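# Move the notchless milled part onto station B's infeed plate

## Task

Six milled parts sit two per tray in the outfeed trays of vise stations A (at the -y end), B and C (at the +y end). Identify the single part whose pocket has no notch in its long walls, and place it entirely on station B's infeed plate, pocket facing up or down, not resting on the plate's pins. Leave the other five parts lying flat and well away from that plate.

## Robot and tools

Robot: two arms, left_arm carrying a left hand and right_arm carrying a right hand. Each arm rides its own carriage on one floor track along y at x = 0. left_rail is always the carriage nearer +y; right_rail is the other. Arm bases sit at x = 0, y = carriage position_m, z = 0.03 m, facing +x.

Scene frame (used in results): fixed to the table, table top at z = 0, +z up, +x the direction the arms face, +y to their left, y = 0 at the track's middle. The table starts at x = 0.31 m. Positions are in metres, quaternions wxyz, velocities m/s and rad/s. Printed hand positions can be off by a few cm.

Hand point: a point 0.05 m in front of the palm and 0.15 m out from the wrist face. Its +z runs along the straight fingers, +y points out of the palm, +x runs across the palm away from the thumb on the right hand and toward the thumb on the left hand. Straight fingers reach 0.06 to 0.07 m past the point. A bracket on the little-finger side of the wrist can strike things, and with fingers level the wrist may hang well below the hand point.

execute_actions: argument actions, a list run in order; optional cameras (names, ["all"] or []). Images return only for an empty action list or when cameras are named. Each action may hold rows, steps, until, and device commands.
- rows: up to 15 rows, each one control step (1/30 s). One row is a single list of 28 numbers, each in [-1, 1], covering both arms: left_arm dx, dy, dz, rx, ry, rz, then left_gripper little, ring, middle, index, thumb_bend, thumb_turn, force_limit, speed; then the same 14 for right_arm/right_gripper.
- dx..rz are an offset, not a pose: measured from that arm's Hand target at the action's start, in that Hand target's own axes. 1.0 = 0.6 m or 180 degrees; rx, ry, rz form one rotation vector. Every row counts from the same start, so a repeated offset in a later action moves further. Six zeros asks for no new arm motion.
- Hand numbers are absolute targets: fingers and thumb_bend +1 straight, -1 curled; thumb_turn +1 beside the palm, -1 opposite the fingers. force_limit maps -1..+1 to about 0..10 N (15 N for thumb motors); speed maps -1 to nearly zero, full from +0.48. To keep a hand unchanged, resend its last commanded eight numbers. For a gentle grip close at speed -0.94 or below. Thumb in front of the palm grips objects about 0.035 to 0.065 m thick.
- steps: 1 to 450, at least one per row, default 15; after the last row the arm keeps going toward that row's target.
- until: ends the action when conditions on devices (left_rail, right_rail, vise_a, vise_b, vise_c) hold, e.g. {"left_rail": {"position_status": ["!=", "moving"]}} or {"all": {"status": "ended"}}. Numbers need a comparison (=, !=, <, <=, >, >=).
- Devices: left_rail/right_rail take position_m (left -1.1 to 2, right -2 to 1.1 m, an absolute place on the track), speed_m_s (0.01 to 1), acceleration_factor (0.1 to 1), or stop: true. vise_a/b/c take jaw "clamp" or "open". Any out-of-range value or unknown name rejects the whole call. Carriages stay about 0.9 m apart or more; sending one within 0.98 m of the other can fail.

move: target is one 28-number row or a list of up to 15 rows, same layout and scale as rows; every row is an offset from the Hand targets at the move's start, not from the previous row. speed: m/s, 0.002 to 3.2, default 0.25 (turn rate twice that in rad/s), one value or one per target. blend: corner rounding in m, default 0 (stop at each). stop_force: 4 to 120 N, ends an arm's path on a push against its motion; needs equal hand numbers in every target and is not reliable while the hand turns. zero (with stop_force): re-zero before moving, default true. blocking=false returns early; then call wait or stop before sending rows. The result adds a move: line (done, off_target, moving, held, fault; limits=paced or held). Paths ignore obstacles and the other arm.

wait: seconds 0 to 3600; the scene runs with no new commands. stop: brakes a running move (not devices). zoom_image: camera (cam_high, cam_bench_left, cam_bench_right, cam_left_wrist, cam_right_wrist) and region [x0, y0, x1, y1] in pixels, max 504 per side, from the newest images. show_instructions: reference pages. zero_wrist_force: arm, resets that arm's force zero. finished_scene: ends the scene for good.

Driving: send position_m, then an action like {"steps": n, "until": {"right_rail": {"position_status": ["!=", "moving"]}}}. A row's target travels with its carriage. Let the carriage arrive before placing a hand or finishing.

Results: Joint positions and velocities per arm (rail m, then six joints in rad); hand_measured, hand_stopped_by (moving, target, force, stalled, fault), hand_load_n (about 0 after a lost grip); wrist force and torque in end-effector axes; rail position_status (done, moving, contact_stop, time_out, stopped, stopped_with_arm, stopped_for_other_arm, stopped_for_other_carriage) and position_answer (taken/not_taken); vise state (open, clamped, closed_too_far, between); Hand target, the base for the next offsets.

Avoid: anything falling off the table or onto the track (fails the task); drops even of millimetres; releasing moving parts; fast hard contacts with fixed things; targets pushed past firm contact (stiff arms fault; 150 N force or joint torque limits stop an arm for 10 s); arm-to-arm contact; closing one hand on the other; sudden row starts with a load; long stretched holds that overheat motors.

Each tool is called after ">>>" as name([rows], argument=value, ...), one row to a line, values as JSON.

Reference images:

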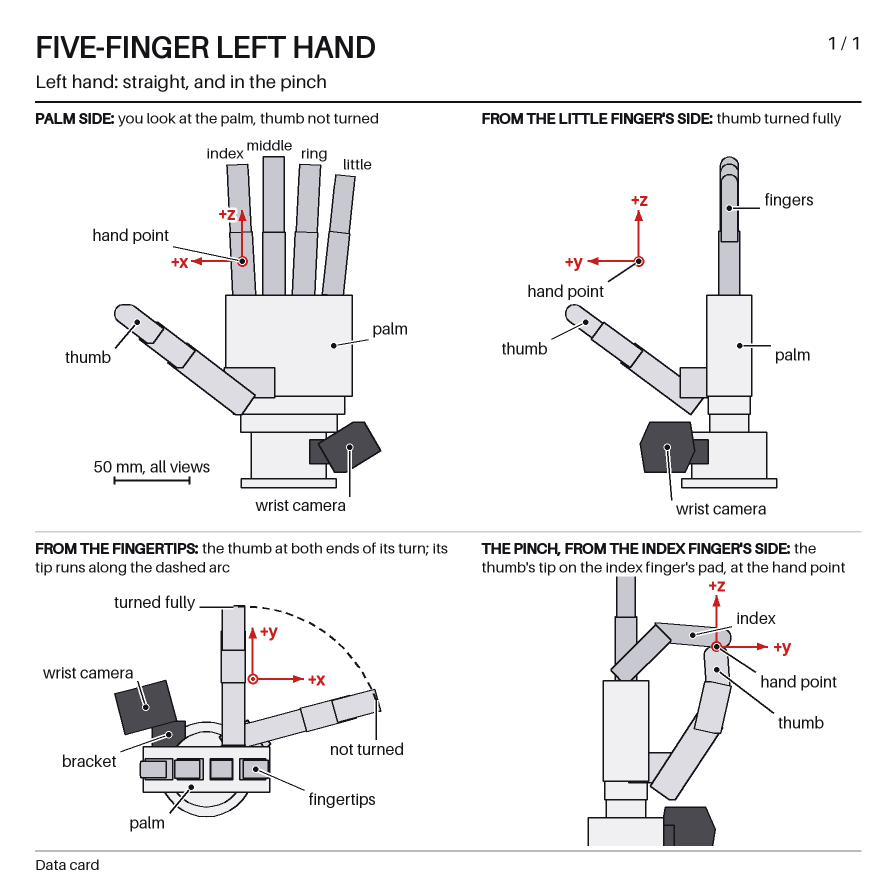

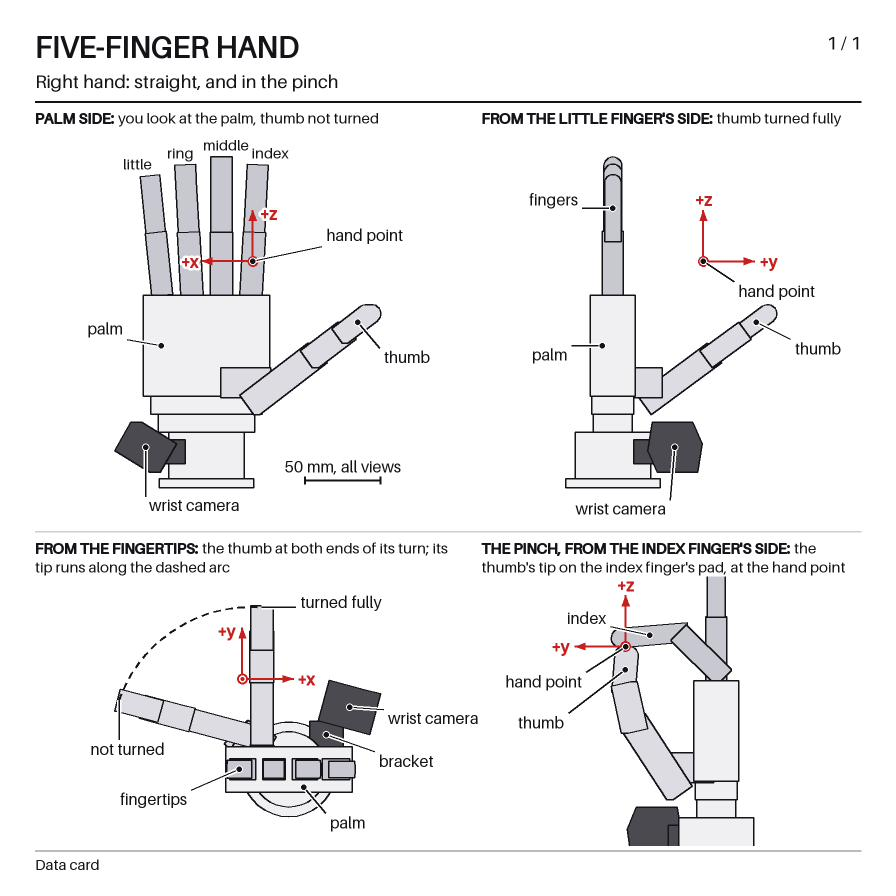

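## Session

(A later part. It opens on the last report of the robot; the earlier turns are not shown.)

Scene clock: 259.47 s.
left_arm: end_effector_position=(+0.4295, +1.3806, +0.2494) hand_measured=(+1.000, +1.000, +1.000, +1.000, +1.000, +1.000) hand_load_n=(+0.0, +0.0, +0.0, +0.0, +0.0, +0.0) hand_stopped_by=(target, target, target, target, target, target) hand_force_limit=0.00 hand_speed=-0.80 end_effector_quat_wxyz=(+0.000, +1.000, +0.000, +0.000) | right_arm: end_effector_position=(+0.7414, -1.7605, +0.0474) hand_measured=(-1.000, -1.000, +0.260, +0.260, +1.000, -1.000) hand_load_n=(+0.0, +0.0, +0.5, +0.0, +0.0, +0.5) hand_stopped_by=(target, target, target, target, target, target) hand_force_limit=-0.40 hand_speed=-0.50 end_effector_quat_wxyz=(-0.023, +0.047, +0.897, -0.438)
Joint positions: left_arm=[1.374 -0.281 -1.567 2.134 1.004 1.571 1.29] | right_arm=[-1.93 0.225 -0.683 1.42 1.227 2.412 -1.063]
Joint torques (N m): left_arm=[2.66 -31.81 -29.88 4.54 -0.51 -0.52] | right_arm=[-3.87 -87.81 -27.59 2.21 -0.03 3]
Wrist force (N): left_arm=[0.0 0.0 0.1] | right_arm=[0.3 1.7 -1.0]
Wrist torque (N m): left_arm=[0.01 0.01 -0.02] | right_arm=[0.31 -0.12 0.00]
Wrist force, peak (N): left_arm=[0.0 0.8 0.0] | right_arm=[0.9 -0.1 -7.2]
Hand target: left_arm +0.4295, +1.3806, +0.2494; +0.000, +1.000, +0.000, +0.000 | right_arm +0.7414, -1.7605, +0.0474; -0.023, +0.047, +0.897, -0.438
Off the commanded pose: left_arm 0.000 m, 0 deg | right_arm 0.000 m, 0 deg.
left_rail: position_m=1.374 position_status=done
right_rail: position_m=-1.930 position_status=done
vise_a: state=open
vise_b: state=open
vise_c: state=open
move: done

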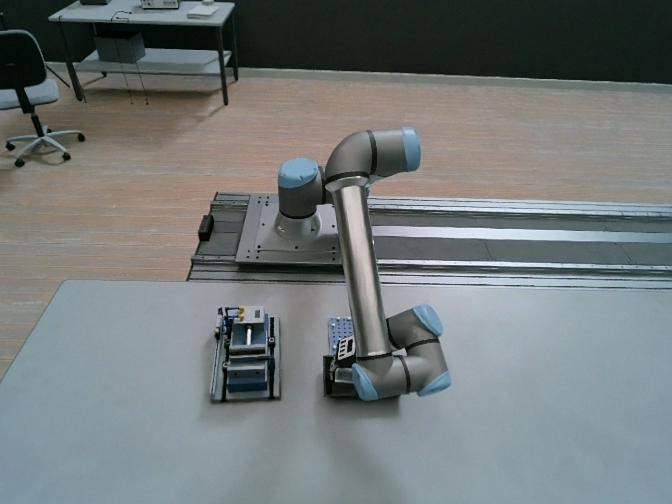

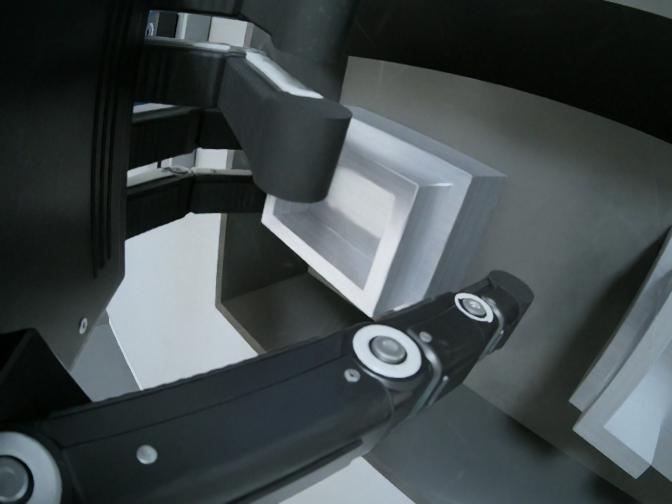

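>>> move(target=[0,0,0,0,0,0,1,1,1,1,1,1,0,-0.8,0,0.0164,0.0128,0,0,0,-1,-1,0.26,0.26,1,-1,-0.4,-0.5], speed=0.03, stop_force=10, cameras=["cam_bench_right","cam_right_wrist"])

>>> zoom_image(camera="cam_bench_right", region=[320, 340, 380, 400])

Scene clock: 265.57 s.
left_arm: end_effector_position=(+0.4295, +1.3806, +0.2494) hand_measured=(+1.000, +1.000, +1.000, +1.000, +1.000, +1.000) hand_load_n=(+0.0, +0.0, +0.0, +0.0, +0.0, +0.0) hand_stopped_by=(target, target, target, target, target, target) hand_force_limit=0.00 hand_speed=-0.80 end_effector_quat_wxyz=(+0.000, +1.000, +0.000, +0.000) | right_arm: end_effector_position=(+0.7414, -1.7605, +0.0372) hand_measured=(-1.000, -1.000, +0.260, +0.260, +1.000, -1.000) hand_load_n=(+0.0, +0.0, +0.5, +0.0, +0.0, +0.0) hand_stopped_by=(target, target, target, target, target, target) hand_force_limit=-0.40 hand_speed=-0.50 end_effector_quat_wxyz=(-0.023, +0.047, +0.897, -0.438)
Joint positions: left_arm=[1.374 -0.281 -1.567 2.134 1.004 1.571 1.29] | right_arm=[-1.93 0.225 -0.672 1.42 1.215 2.412 -1.063]
Joint torques (N m): left_arm=[3.89 -32.4 -29.61 4.5 -0.59 -0.54] | right_arm=[-6.73 -106.43 -20.93 6.51 -1.17 1.54]
Wrist force (N): left_arm=[0.0 0.4 0.1] | right_arm=[1.3 -4.9 -6.6]
Wrist torque (N m): left_arm=[0.06 0.00 -0.02] | right_arm=[0.56 0.05 -0.14]
Wrist force, peak (N): left_arm=[0.0 0.6 0.5] | right_arm=[1.6 -19.1 -18.9]
Hand target: left_arm +0.4295, +1.3806, +0.2494; +0.000, +1.000, +0.000, +0.000 | right_arm +0.7414, -1.7605, +0.0372; -0.023, +0.047, +0.897, -0.438 (not the last commanded pose)
Off the commanded pose: left_arm 0.000 m, 0 deg | right_arm 0.002 m, 0 deg.
left_rail: position_m=1.374 position_status=done
right_rail: position_m=-1.930 position_status=done
vise_a: state=open
vise_b: state=open
vise_c: state=open
move: contact (right_arm)

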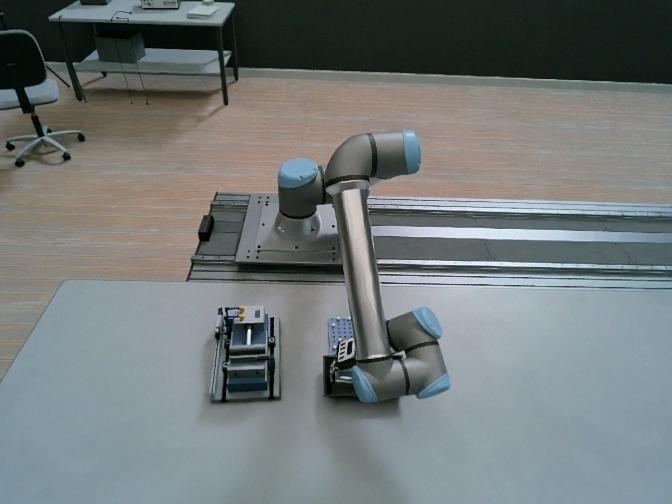

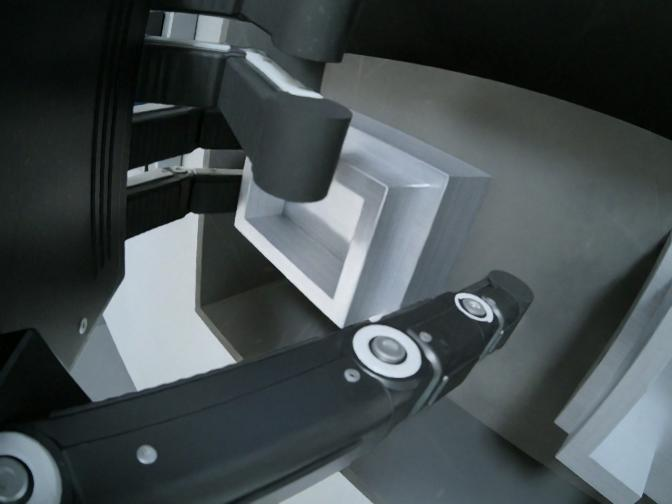

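Scaled by 8.400 from the camera's image (finer frame: 960x720).

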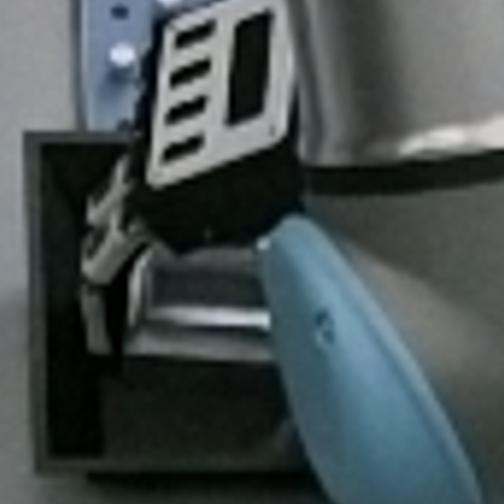

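>>> zoom_image(camera="cam_bench_right", region=[322, 360, 352, 390])

>>> zoom_image(camera="cam_right_wrist", region=[120, 80, 420, 340])

Scaled by 16.800 from the camera's image (finer frame: 960x720).

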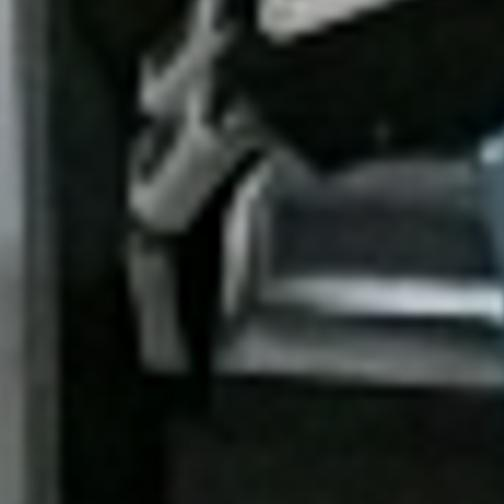

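Scaled by 1.680 from the camera's image (finer frame: 960x720).

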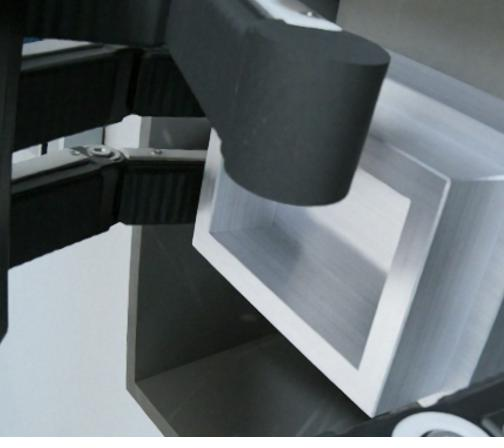

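>>> move(target=[0,0,0,0,0,0,1,1,1,1,1,1,0,-0.8,0,-0.0035,-0.0027,0,0,0,-1,-1,0.26,0.26,1,-1,-0.4,-0.5], speed=0.03)

>>> execute_actions([
  {"rows":[[0,0,0,0,0,0,1,1,1,1,1,1,0,-0.8,0,0,0,0,0,0,-1,-1,-0.3,-0.3,1,-1,-0.2,-0.9]],"steps":120},
], cameras=["cam_bench_right","cam_right_wrist"])

Scene clock: 288.60 s.
left_arm: end_effector_position=(+0.4295, +1.3806, +0.2494) hand_measured=(+1.000, +1.000, +1.000, +1.000, +1.000, +1.000) hand_load_n=(+0.0, +0.0, +0.0, +0.0, +0.0, +0.0) hand_stopped_by=(target, target, target, target, target, target) hand_force_limit=0.00 hand_speed=-0.80 end_effector_quat_wxyz=(+0.000, +1.000, +0.000, +0.000) | right_arm: end_effector_position=(+0.7414, -1.7605, +0.0398) hand_measured=(-1.000, -1.000, +0.260, +0.260, +1.000, -1.000) hand_load_n=(+0.0, +0.0, +0.0, +0.0, +0.0, +0.0) hand_stopped_by=(target, target, target, target, target, target) hand_force_limit=-0.40 hand_speed=-0.50 end_effector_quat_wxyz=(-0.023, +0.047, +0.897, -0.438)
Joint positions: left_arm=[1.374 -0.281 -1.567 2.134 1.004 1.571 1.29] | right_arm=[-1.93 0.225 -0.675 1.421 1.218 2.413 -1.063]
Joint torques (N m): left_arm=[4.04 -32.84 -29.24 4.5 -0.6 -0.34] | right_arm=[-8.14 -113.54 -17.19 8.42 0.62 -1.54]
Wrist force (N): left_arm=[0.1 0.3 0.0] | right_arm=[0.0 2.2 -1.4]
Wrist torque (N m): left_arm=[0.05 -0.01 -0.01] | right_arm=[0.40 -0.07 0.00]
Wrist force, peak (N): left_arm=[0.1 0.7 0.2] | right_arm=[1.3 -4.4 -7.2]
Hand target: left_arm +0.4295, +1.3806, +0.2494; +0.000, +1.000, +0.000, +0.000 | right_arm +0.7414, -1.7605, +0.0399; -0.023, +0.047, +0.897, -0.438
Off the commanded pose: left_arm 0.000 m, 0 deg | right_arm 0.000 m, 0 deg.
left_rail: position_m=1.374 position_status=done
right_rail: position_m=-1.930 position_status=done
vise_a: state=open
vise_b: state=open
vise_c: state=open
move: done

Scene clock: 292.80 s.
left_arm: end_effector_position=(+0.4295, +1.3806, +0.2494) hand_measured=(+1.000, +1.000, +1.000, +1.000, +1.000, +1.000) hand_load_n=(+0.0, +0.0, +0.0, +0.0, -0.5, +0.0) hand_stopped_by=(target, target, target, target, target, target) hand_force_limit=0.00 hand_speed=-0.80 end_effector_quat_wxyz=(+0.000, +1.000, +0.000, +0.000) | right_arm: end_effector_position=(+0.7414, -1.7605, +0.0399) hand_measured=(-1.000, -1.000, +0.020, -0.008, +1.000, -1.000) hand_load_n=(+0.0, +0.0, +4.0, +5.0, +0.5, -0.5) hand_stopped_by=(target, target, force, force, target, target) hand_force_limit=-0.20 hand_speed=-0.90 end_effector_quat_wxyz=(-0.023, +0.047, +0.897, -0.438)
Joint positions: left_arm=[1.374 -0.281 -1.567 2.134 1.004 1.571 1.29] | right_arm=[-1.93 0.225 -0.675 1.421 1.218 2.413 -1.063]
Joint torques (N m): left_arm=[4.49 -32.51 -29.48 4.43 -0.55 -0.78] | right_arm=[-8.32 -113.41 -22.25 8.2 1.91 -1.51]
Wrist force (N): left_arm=[0.1 0.5 0.2] | right_arm=[0.5 3.7 -0.6]
Wrist torque (N m): left_arm=[0.06 -0.01 -0.02] | right_arm=[0.44 -0.14 0.04]
Wrist force, peak (N): left_arm=[0.0 0.8 0.2] | right_arm=[0.5 4.0 -0.6]
Hand target: left_arm +0.4295, +1.3806, +0.2494; +0.000, +1.000, +0.000, +0.000 | right_arm +0.7414, -1.7605, +0.0399; -0.023, +0.047, +0.897, -0.438
Off the commanded pose: left_arm 0.000 m, 0 deg | right_arm 0.000 m, 0 deg.
left_rail: position_m=1.374 position_status=done
right_rail: position_m=-1.930 position_status=done
vise_a: state=open
vise_b: state=open
vise_c: state=open

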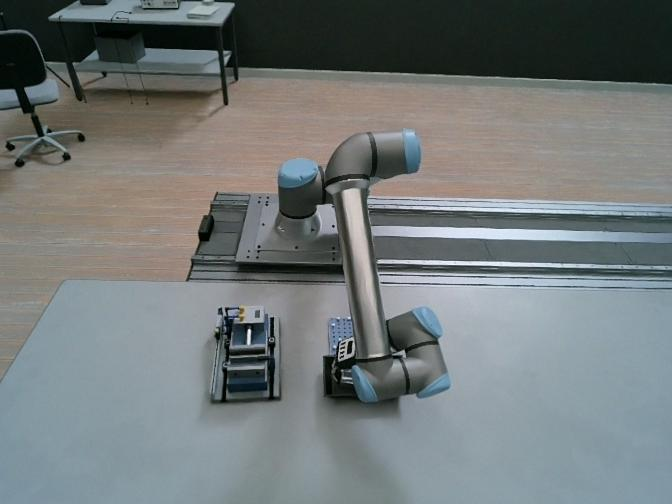

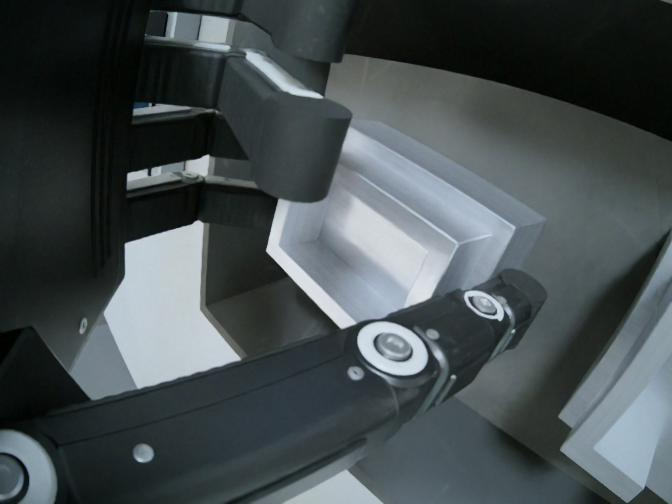

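>>> execute_actions([
  {"rows":[[0,0,0,0,0,0,1,1,1,1,1,1,0,-0.8,0,0,0,0,0,0,-1,-1,-0.4,-0.4,1,-1,0.3,-0.9]],"steps":90},
])

>>> move(target=[0,0,0,0,0,0,1,1,1,1,1,1,0,-0.8,0,-0.0263,-0.0205,0,0,0,-1,-1,-0.4,-0.4,1,-1,0.3,-0.9], speed=0.03, cameras=["cam_bench_right","cam_right_wrist"])

>>> zoom_image(camera="cam_bench_right", region=[310, 330, 410, 430])

Scene clock: 300.80 s.
left_arm: end_effector_position=(+0.4295, +1.3806, +0.2494) hand_measured=(+1.000, +1.000, +1.000, +1.000, +1.000, +1.000) hand_load_n=(+0.0, +0.0, +0.0, +0.0, +0.0, +0.0) hand_stopped_by=(target, target, target, target, target, target) hand_force_limit=0.00 hand_speed=-0.80 end_effector_quat_wxyz=(+0.000, +1.000, +0.000, +0.000) | right_arm: end_effector_position=(+0.7414, -1.7605, +0.0399) hand_measured=(-1.000, -1.000, -0.004, -0.024, +1.000, -1.000) hand_load_n=(+0.5, +0.0, +8.0, +7.0, +0.5, -0.5) hand_stopped_by=(target, target, force, force, target, target) hand_force_limit=0.30 hand_speed=-0.90 end_effector_quat_wxyz=(-0.023, +0.047, +0.897, -0.438)
Joint positions: left_arm=[1.374 -0.281 -1.567 2.134 1.004 1.571 1.29] | right_arm=[-1.93 0.225 -0.675 1.421 1.218 2.413 -1.063]
Joint torques (N m): left_arm=[3.43 -32.55 -29.88 4.44 -0.52 -0.74] | right_arm=[-7.57 -112.24 -32.09 7.86 1.74 -1.63]
Wrist force (N): left_arm=[-0.1 0.0 0.1] | right_arm=[0.3 3.6 -0.5]
Wrist torque (N m): left_arm=[0.01 0.01 -0.02] | right_arm=[0.42 -0.12 0.03]
Wrist force, peak (N): left_arm=[0.0 0.6 0.4] | right_arm=[0.4 4.1 -0.6]
Hand target: left_arm +0.4295, +1.3806, +0.2494; +0.000, +1.000, +0.000, +0.000 | right_arm +0.7414, -1.7605, +0.0399; -0.023, +0.047, +0.897, -0.438
Off the commanded pose: left_arm 0.000 m, 0 deg | right_arm 0.000 m, 0 deg.
left_rail: position_m=1.374 position_status=done
right_rail: position_m=-1.930 position_status=done
vise_a: state=open
vise_b: state=open
vise_c: state=open

Scene clock: 301.80 s.
left_arm: end_effector_position=(+0.4295, +1.3806, +0.2494) hand_measured=(+1.000, +1.000, +1.000, +1.000, +1.000, +1.000) hand_load_n=(+0.0, +0.0, +0.0, +0.0, +0.0, +0.0) hand_stopped_by=(target, target, target, target, target, target) hand_force_limit=0.00 hand_speed=-0.80 end_effector_quat_wxyz=(+0.000, +1.000, +0.000, +0.000) | right_arm: end_effector_position=(+0.7414, -1.7605, +0.0597) hand_measured=(-1.000, -1.000, -0.004, -0.024, +1.000, -1.000) hand_load_n=(+0.0, +0.0, +7.5, +7.0, +0.5, -0.5) hand_stopped_by=(target, target, force, force, target, target) hand_force_limit=0.30 hand_speed=-0.90 end_effector_quat_wxyz=(-0.023, +0.047, +0.897, -0.438)
Joint positions: left_arm=[1.374 -0.281 -1.567 2.134 1.004 1.571 1.29] | right_arm=[-1.93 0.225 -0.697 1.42 1.24 2.413 -1.064]
Joint torques (N m): left_arm=[3.91 -32.47 -29.54 4.52 -0.53 -0.47] | right_arm=[-8.15 -111.81 -35.44 8.67 1.99 -1.35]
Wrist force (N): left_arm=[0.1 0.2 0.0] | right_arm=[0.2 3.4 -0.6]
Wrist torque (N m): left_arm=[0.04 -0.01 -0.02] | right_arm=[0.41 -0.10 0.03]
Wrist force, peak (N): left_arm=[0.2 0.6 0.3] | right_arm=[0.4 3.9 -0.5]
Hand target: left_arm +0.4295, +1.3806, +0.2494; +0.000, +1.000, +0.000, +0.000 | right_arm +0.7414, -1.7605, +0.0599; -0.023, +0.047, +0.897, -0.438
Off the commanded pose: left_arm 0.000 m, 0 deg | right_arm 0.000 m, 0 deg.
left_rail: position_m=1.374 position_status=done
right_rail: position_m=-1.930 position_status=done
vise_a: state=open
vise_b: state=open
vise_c: state=open
move: done

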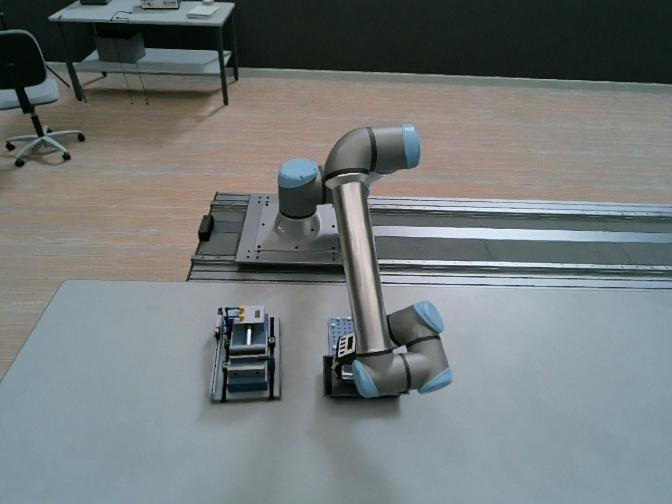

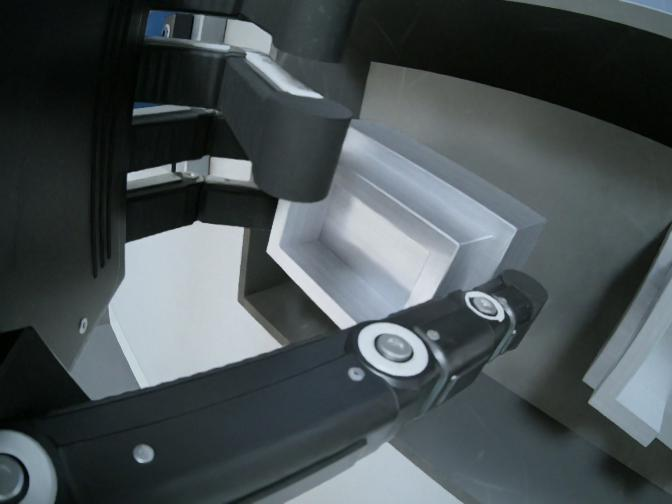

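Scaled by 5.040 from the camera's image (finer frame: 960x720).

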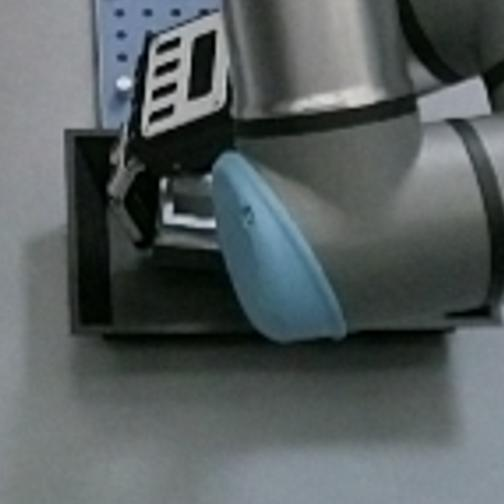

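>>> move([
  [0,0,0,0,0,0,1,1,1,1,1,1,0,-0.8,0,-0.18,-0.14,0,0,0,-1,-1,-0.4,-0.4,1,-1,0.3,-0.9],
  [0,0,0,0,0,0,1,1,1,1,1,1,0,-0.8,0.215,-0.25,-0.17,0,-0.0263,-0.0205,-1,-1,-0.4,-0.4,1,-1,0.3,-0.9],
], speed=0.15, blend=0.03, cameras=["cam_bench_right","cam_right_wrist"])

Scene clock: 323.10 s.
left_arm: end_effector_position=(+0.4295, +1.3806, +0.2494) hand_measured=(+1.000, +1.000, +1.000, +1.000, +1.000, +1.000) hand_load_n=(+0.0, +0.0, +0.0, +0.0, +0.0, +0.0) hand_stopped_by=(target, target, target, target, target, target) hand_force_limit=0.00 hand_speed=-0.80 end_effector_quat_wxyz=(+0.000, +1.000, +0.000, +0.000) | right_arm: end_effector_position=(+0.6120, -1.7589, +0.2408) hand_measured=(-1.000, -1.000, -0.004, -0.024, +1.000, -1.000) hand_load_n=(+0.0, +0.0, +7.5, +7.0, +0.5, -0.5) hand_stopped_by=(target, target, force, force, target, target) hand_force_limit=0.30 hand_speed=-0.90 end_effector_quat_wxyz=(+0.000, +0.000, +0.899, -0.439)
Joint positions: left_arm=[1.374 -0.281 -1.567 2.134 1.004 1.571 1.29] | right_arm=[-1.93 0.275 -1.058 1.677 1.287 2.432 -1.141]
Joint torques (N m): left_arm=[4.77 -33.47 -29.82 4.5 -0.53 -0.63] | right_arm=[11.54 -93.27 -20.75 0.71 3.69 -2.88]
Wrist force (N): left_arm=[0.1 0.5 0.2] | right_arm=[-0.1 3.9 -1.0]
Wrist torque (N m): left_arm=[0.07 -0.01 -0.02] | right_arm=[0.48 -0.08 0.23]
Wrist force, peak (N): left_arm=[0.2 0.7 0.2] | right_arm=[0.2 4.7 -0.2]
Hand target: left_arm +0.4295, +1.3806, +0.2494; +0.000, +1.000, +0.000, +0.000 | right_arm +0.6119, -1.7589, +0.2409; +0.000, +0.000, +0.899, -0.439
Off the commanded pose: left_arm 0.000 m, 0 deg | right_arm 0.000 m, 0 deg.
left_rail: position_m=1.374 position_status=done
right_rail: position_m=-1.930 position_status=done
vise_a: state=open
vise_b: state=open
vise_c: state=open
move: done

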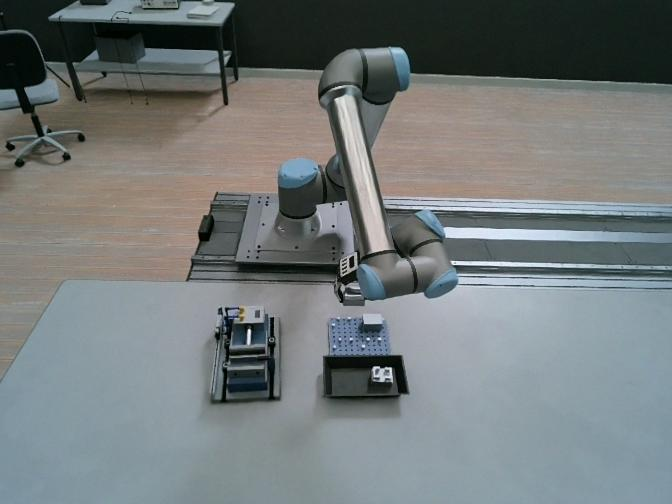

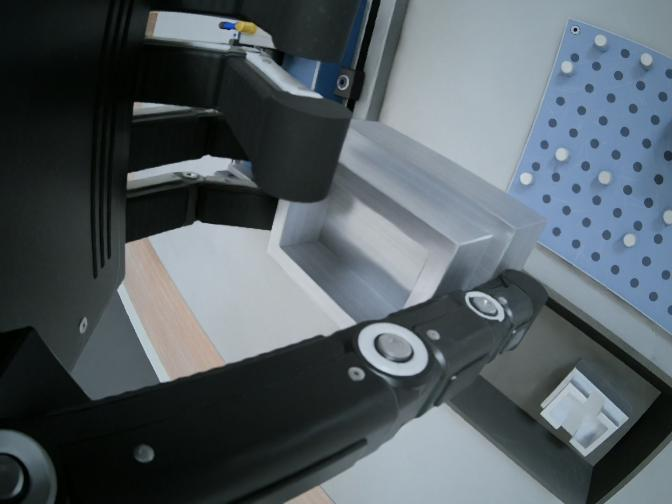

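>>> execute_actions([
  {"right_rail":{"position_m":-0.1,"speed_m_s":0.7,"acceleration_factor":0.4},"steps":300,"until":{"right_rail":{"position_status":["!=","moving"]}}},
], cameras=["cam_high","cam_right_wrist"])

>>> zoom_image(camera="cam_high", region=[320, 230, 450, 380])

Scene clock: 332.00 s.
left_arm: end_effector_position=(+0.4295, +1.3806, +0.2494) hand_measured=(+1.000, +1.000, +1.000, +1.000, +1.000, +1.000) hand_load_n=(+0.0, +0.0, +0.0, +0.0, +0.0, +0.0) hand_stopped_by=(target, target, target, target, target, target) hand_force_limit=0.00 hand_speed=-0.80 end_effector_quat_wxyz=(+0.000, +1.000, +0.000, +0.000) | right_arm: end_effector_position=(+0.6119, +0.0711, +0.2409) hand_measured=(-1.000, -1.000, -0.004, -0.024, +1.000, -1.000) hand_load_n=(+0.0, +0.0, +7.5, +7.0, +0.5, -0.5) hand_stopped_by=(target, target, force, force, target, target) hand_force_limit=0.30 hand_speed=-0.90 end_effector_quat_wxyz=(+0.000, +0.000, +0.899, -0.439)
Joint positions: left_arm=[1.374 -0.281 -1.567 2.134 1.004 1.571 1.29] | right_arm=[-0.1 0.275 -1.059 1.677 1.287 2.432 -1.141]
Joint torques (N m): left_arm=[4.28 -32.9 -29.57 4.41 -0.7 -0.77] | right_arm=[-2.63 -75.86 -32.57 1.97 1.23 -2.67]
Wrist force (N): left_arm=[0.1 0.4 0.0] | right_arm=[0.3 3.9 -0.9]
Wrist torque (N m): left_arm=[0.07 0.00 -0.02] | right_arm=[0.48 -0.15 0.25]
Wrist force, peak (N): left_arm=[-0.1 0.4 0.6] | right_arm=[0.4 4.3 -1.2]
Hand target: left_arm +0.4295, +1.3806, +0.2494; +0.000, +1.000, +0.000, +0.000 | right_arm +0.6119, +0.0711, +0.2409; +0.000, +0.000, +0.899, -0.439
Off the commanded pose: left_arm 0.000 m, 0 deg | right_arm 0.000 m, 0 deg.
left_rail: position_m=1.374 position_status=done
right_rail: position_m=-0.100 speed_m_s=0.70 position_status=done
vise_a: state=open
vise_b: state=open
vise_c: state=open

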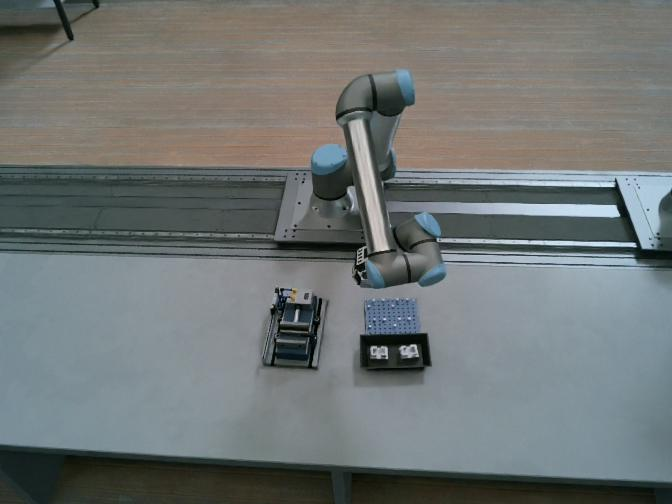

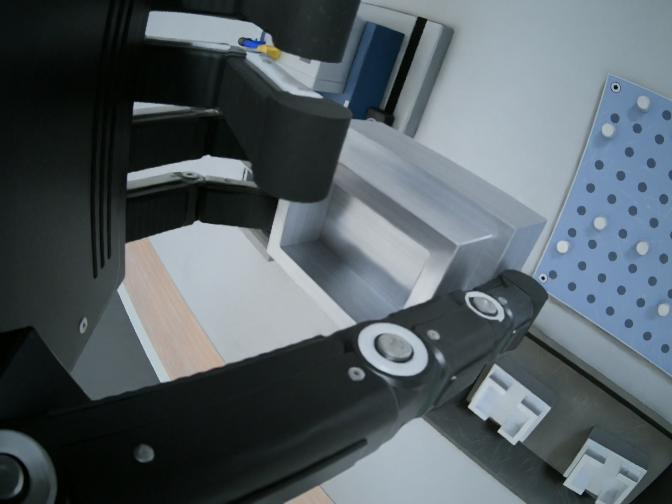

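Scaled by 3.360 from the camera's image (finer frame: 960x720).

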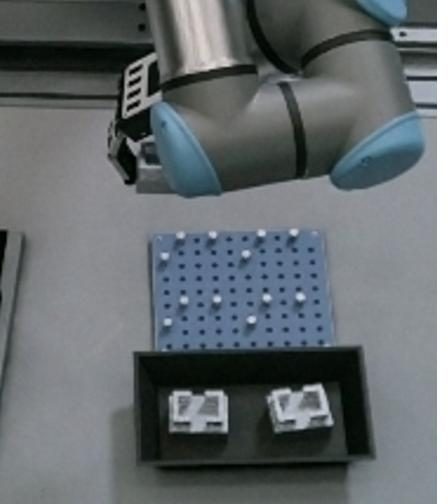

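>>> move(target=[0,0,0,0,0,0,1,1,1,1,1,1,0,-0.8,0.0198,0.2052,0.0379,0,-0.0131,-0.0103,-1,-1,-0.4,-0.4,1,-1,0.3,-0.9], speed=0.15, cameras=["cam_high","cam_right_wrist"])

>>> zoom_image(camera="cam_high", region=[340, 270, 440, 370])

Scene clock: 372.77 s.
left_arm: end_effector_position=(+0.4295, +1.3806, +0.2494) hand_measured=(+1.000, +1.000, +1.000, +1.000, +1.000, +1.000) hand_load_n=(+0.0, +0.0, +0.0, +0.0, +0.0, +0.0) hand_stopped_by=(target, target, target, target, target, target) hand_force_limit=0.00 hand_speed=-0.80 end_effector_quat_wxyz=(+0.000, +1.000, +0.000, +0.000) | right_arm: end_effector_position=(+0.6000, +0.1289, +0.1300) hand_measured=(-1.000, -1.000, -0.004, -0.024, +1.000, -1.000) hand_load_n=(+0.0, +0.0, +7.5, +7.5, +0.5, -0.5) hand_stopped_by=(target, target, force, force, target, target) hand_force_limit=0.30 hand_speed=-0.90 end_effector_quat_wxyz=(+0.011, -0.024, +0.898, -0.438)
Joint positions: left_arm=[1.374 -0.281 -1.567 2.134 1.004 1.571 1.29] | right_arm=[-0.1 0.365 -0.922 1.699 1.169 2.419 -1.087]
Joint torques (N m): left_arm=[4.66 -31.73 -29.45 4.65 -0.58 -0.52] | right_arm=[13.25 -70.12 -33.49 1 -0.37 3.25]
Wrist force (N): left_arm=[0.0 0.1 0.0] | right_arm=[0.3 3.8 -0.7]
Wrist torque (N m): left_arm=[0.02 0.00 -0.01] | right_arm=[0.43 -0.13 0.03]
Wrist force, peak (N): left_arm=[-0.3 0.6 0.3] | right_arm=[0.4 5.0 -0.6]
Hand target: left_arm +0.4295, +1.3806, +0.2494; +0.000, +1.000, +0.000, +0.000 | right_arm +0.6000, +0.1290, +0.1299; +0.011, -0.024, +0.898, -0.438
Off the commanded pose: left_arm 0.000 m, 0 deg | right_arm 0.000 m, 0 deg.
left_rail: position_m=1.374 position_status=done
right_rail: position_m=-0.100 speed_m_s=0.70 position_status=done
vise_a: state=open
vise_b: state=open
vise_c: state=open
move: done

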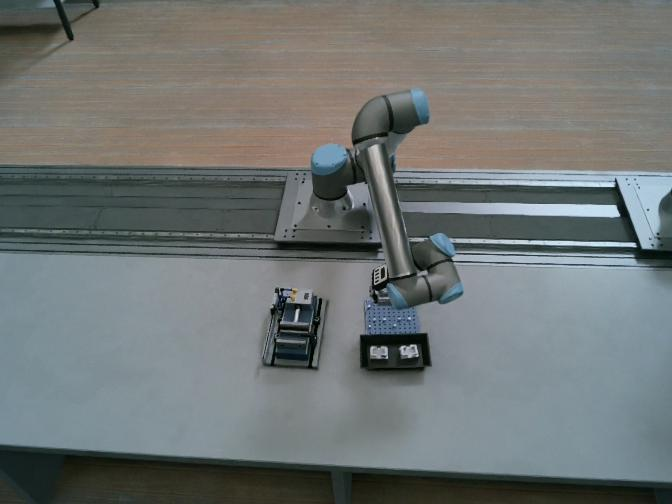

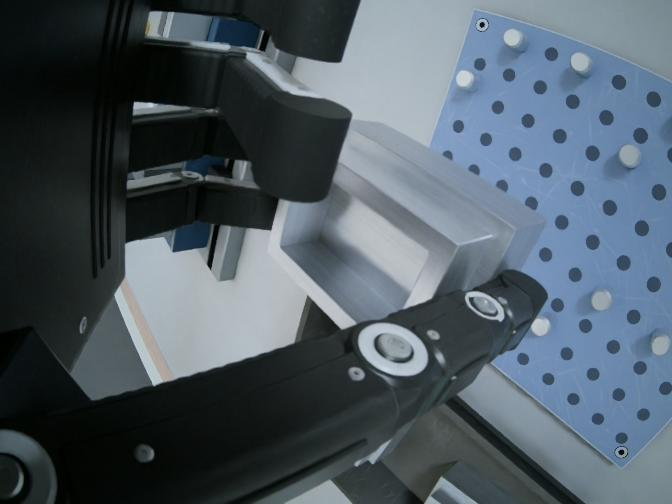

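Scaled by 5.040 from the camera's image (finer frame: 960x720).

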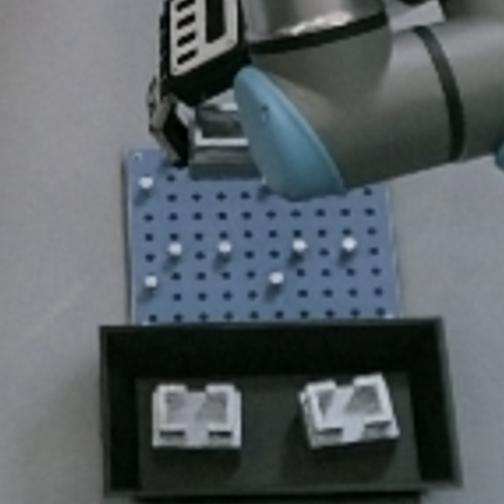

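>>> zoom_image(camera="cam_high", region=[360, 290, 425, 340])

>>> zoom_image(camera="cam_right_wrist", region=[420, 0, 672, 480])

Scaled by 7.754 from the camera's image (finer frame: 960x720).

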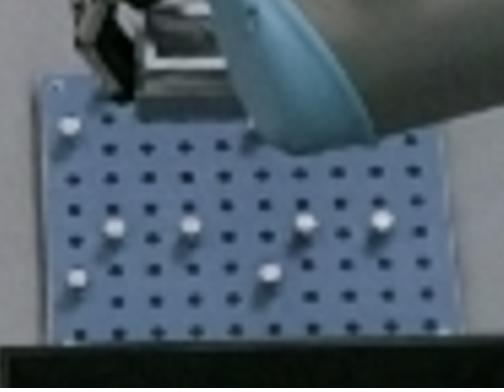

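Scaled by 1.050 from the camera's image (finer frame: 960x720).

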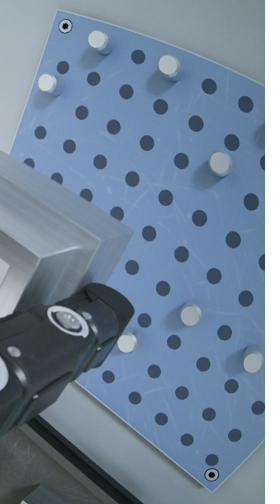

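>>> move(target=[0,0,0,0,0,0,1,1,1,1,1,1,0,-0.8,0.0083,0.066,0.051,0,0,0,-1,-1,-0.4,-0.4,1,-1,0.3,-0.9], speed=0.08, cameras=["cam_high","cam_right_wrist"])

>>> zoom_image(camera="cam_high", region=[360, 290, 425, 340])

>>> zoom_image(camera="cam_right_wrist", region=[372, 0, 672, 300])

Scene clock: 416.77 s.
left_arm: end_effector_position=(+0.4295, +1.3806, +0.2494) hand_measured=(+1.000, +1.000, +1.000, +1.000, +1.000, +1.000) hand_load_n=(+0.0, +0.0, +0.0, +0.0, +0.0, +0.0) hand_stopped_by=(target, target, target, target, target, target) hand_force_limit=0.00 hand_speed=-0.80 end_effector_quat_wxyz=(+0.000, +1.000, +0.000, +0.000) | right_arm: end_effector_position=(+0.5950, +0.1290, +0.0800) hand_measured=(-1.000, -1.000, -0.004, -0.024, +1.000, -1.000) hand_load_n=(+0.0, +0.0, +7.5, +7.0, +0.5, -1.0) hand_stopped_by=(target, target, force, force, target, target) hand_force_limit=0.30 hand_speed=-0.90 end_effector_quat_wxyz=(+0.011, -0.024, +0.898, -0.438)
Joint positions: left_arm=[1.374 -0.281 -1.567 2.134 1.004 1.571 1.29] | right_arm=[-0.1 0.368 -0.866 1.718 1.098 2.418 -1.083]
Joint torques (N m): left_arm=[5.06 -32.77 -30.03 4.6 -0.71 -0.62] | right_arm=[11.08 -70.07 -14.78 1.08 -0.3 3.1]
Wrist force (N): left_arm=[-0.2 0.2 0.2] | right_arm=[0.5 4.0 -0.8]
Wrist torque (N m): left_arm=[0.02 0.04 -0.04] | right_arm=[0.50 -0.15 0.04]
Wrist force, peak (N): left_arm=[-0.2 0.7 0.1] | right_arm=[0.5 4.4 -1.0]
Hand target: left_arm +0.4295, +1.3806, +0.2494; +0.000, +1.000, +0.000, +0.000 | right_arm +0.5950, +0.1290, +0.0798; +0.011, -0.024, +0.898, -0.438
Off the commanded pose: left_arm 0.000 m, 0 deg | right_arm 0.000 m, 0 deg.
left_rail: position_m=1.374 position_status=done
right_rail: position_m=-0.100 speed_m_s=0.70 position_status=done
vise_a: state=open
vise_b: state=open
vise_c: state=open
move: done

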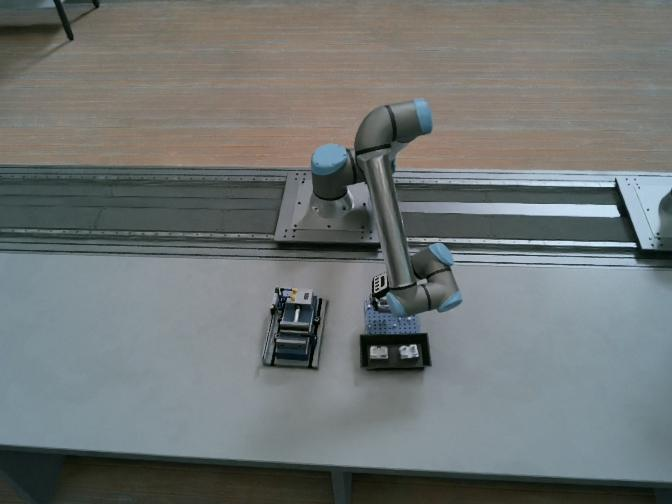

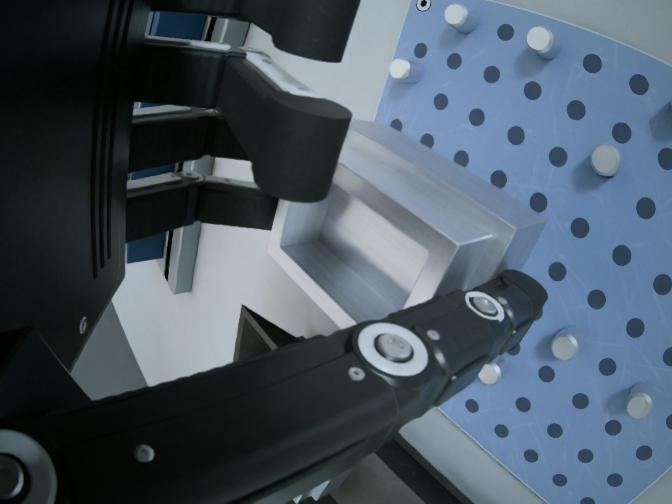

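Scaled by 7.754 from the camera's image (finer frame: 960x720).

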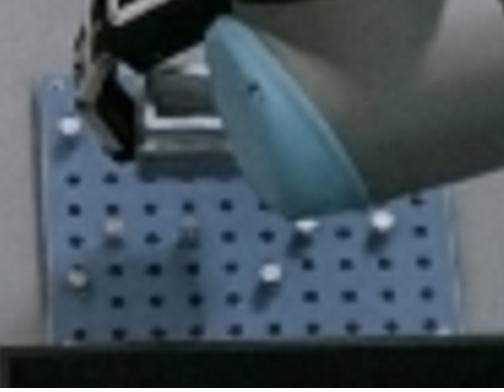

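Scaled by 1.680 from the camera's image (finer frame: 960x720).

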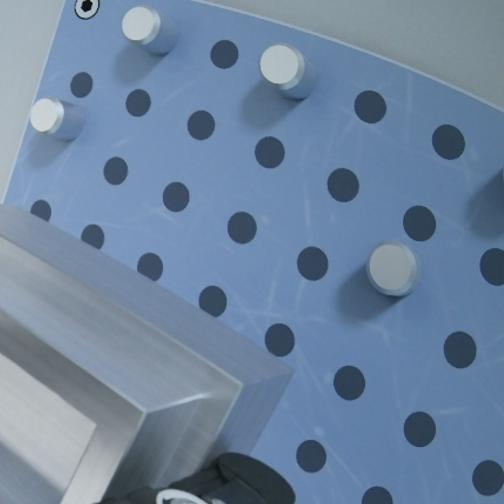

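>>> move(target=[0,0,0,0,0,0,1,1,1,1,1,1,0,-0.8,0.01665,0.0294,0.0219,0,0,0,-1,-1,-0.4,-0.4,1,-1,0.3,-0.9], speed=0.06, cameras=["cam_high","cam_right_wrist"])

>>> zoom_image(camera="cam_high", region=[360, 290, 425, 340])

>>> zoom_image(camera="cam_right_wrist", region=[372, 0, 672, 300])

Scene clock: 450.00 s.
left_arm: end_effector_position=(+0.4295, +1.3806, +0.2494) hand_measured=(+1.000, +1.000, +1.000, +1.000, +1.000, +1.000) hand_load_n=(+0.0, +0.0, +0.0, +0.0, +0.0, +0.0) hand_stopped_by=(target, target, target, target, target, target) hand_force_limit=0.00 hand_speed=-0.80 end_effector_quat_wxyz=(+0.000, +1.000, +0.000, +0.000) | right_arm: end_effector_position=(+0.5850, +0.1289, +0.0579) hand_measured=(-1.000, -1.000, -0.004, -0.024, +1.000, -1.000) hand_load_n=(+0.0, +0.0, +7.5, +6.5, +0.5, -0.5) hand_stopped_by=(target, target, force, force, target, target) hand_force_limit=0.30 hand_speed=-0.90 end_effector_quat_wxyz=(+0.011, -0.024, +0.898, -0.438)
Joint positions: left_arm=[1.374 -0.281 -1.567 2.134 1.004 1.571 1.29] | right_arm=[-0.1 0.373 -0.847 1.738 1.063 2.416 -1.075]
Joint torques (N m): left_arm=[4.45 -32.33 -29.96 4.6 -0.79 -0.51] | right_arm=[11.78 -71.68 -13.41 0.83 -0.33 3.16]
Wrist force (N): left_arm=[-0.1 0.3 0.1] | right_arm=[0.3 3.7 -0.8]
Wrist torque (N m): left_arm=[0.05 0.02 -0.03] | right_arm=[0.44 -0.12 0.02]
Wrist force, peak (N): left_arm=[-0.1 0.8 0.1] | right_arm=[0.4 4.4 -0.6]
Hand target: left_arm +0.4295, +1.3806, +0.2494; +0.000, +1.000, +0.000, +0.000 | right_arm +0.5850, +0.1289, +0.0578; +0.011, -0.024, +0.898, -0.438
Off the commanded pose: left_arm 0.000 m, 0 deg | right_arm 0.000 m, 0 deg.
left_rail: position_m=1.374 position_status=done
right_rail: position_m=-0.100 speed_m_s=0.70 position_status=done
vise_a: state=open
vise_b: state=open
vise_c: state=open
move: done

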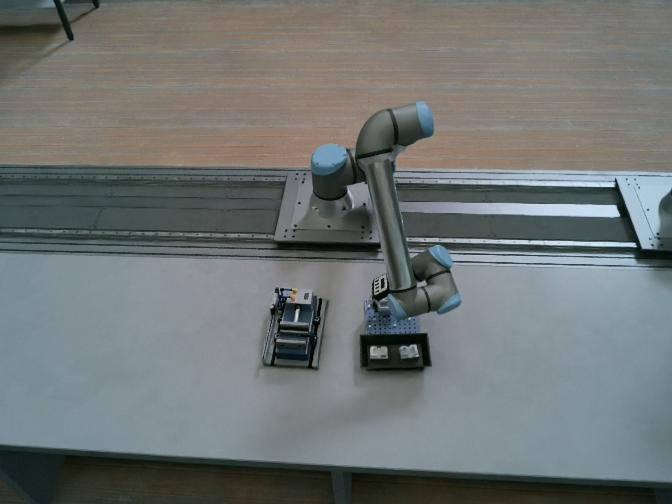

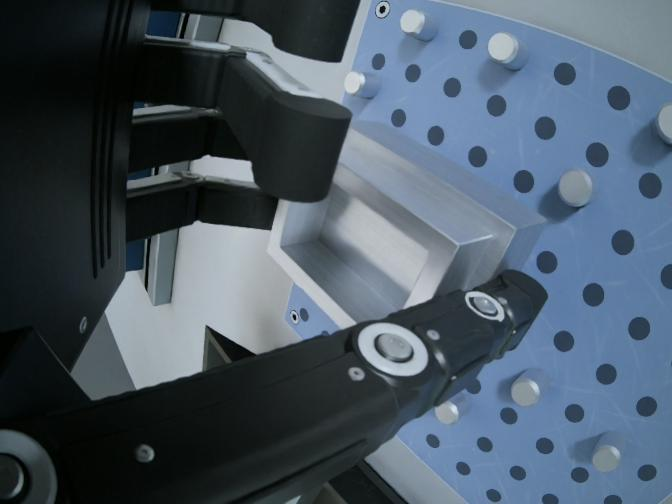

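Scaled by 7.754 from the camera's image (finer frame: 960x720).

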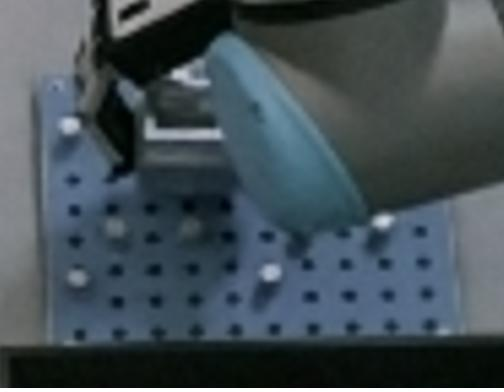

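Scaled by 1.680 from the camera's image (finer frame: 960x720).

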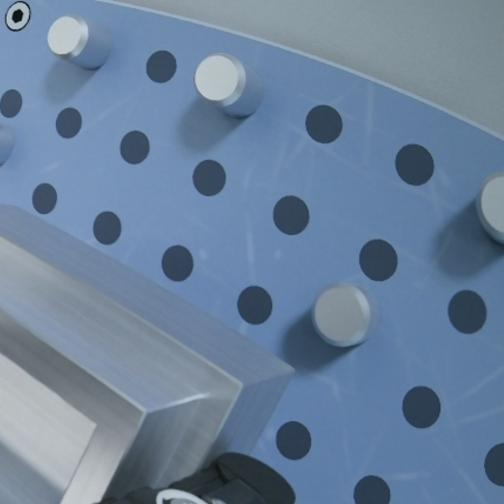

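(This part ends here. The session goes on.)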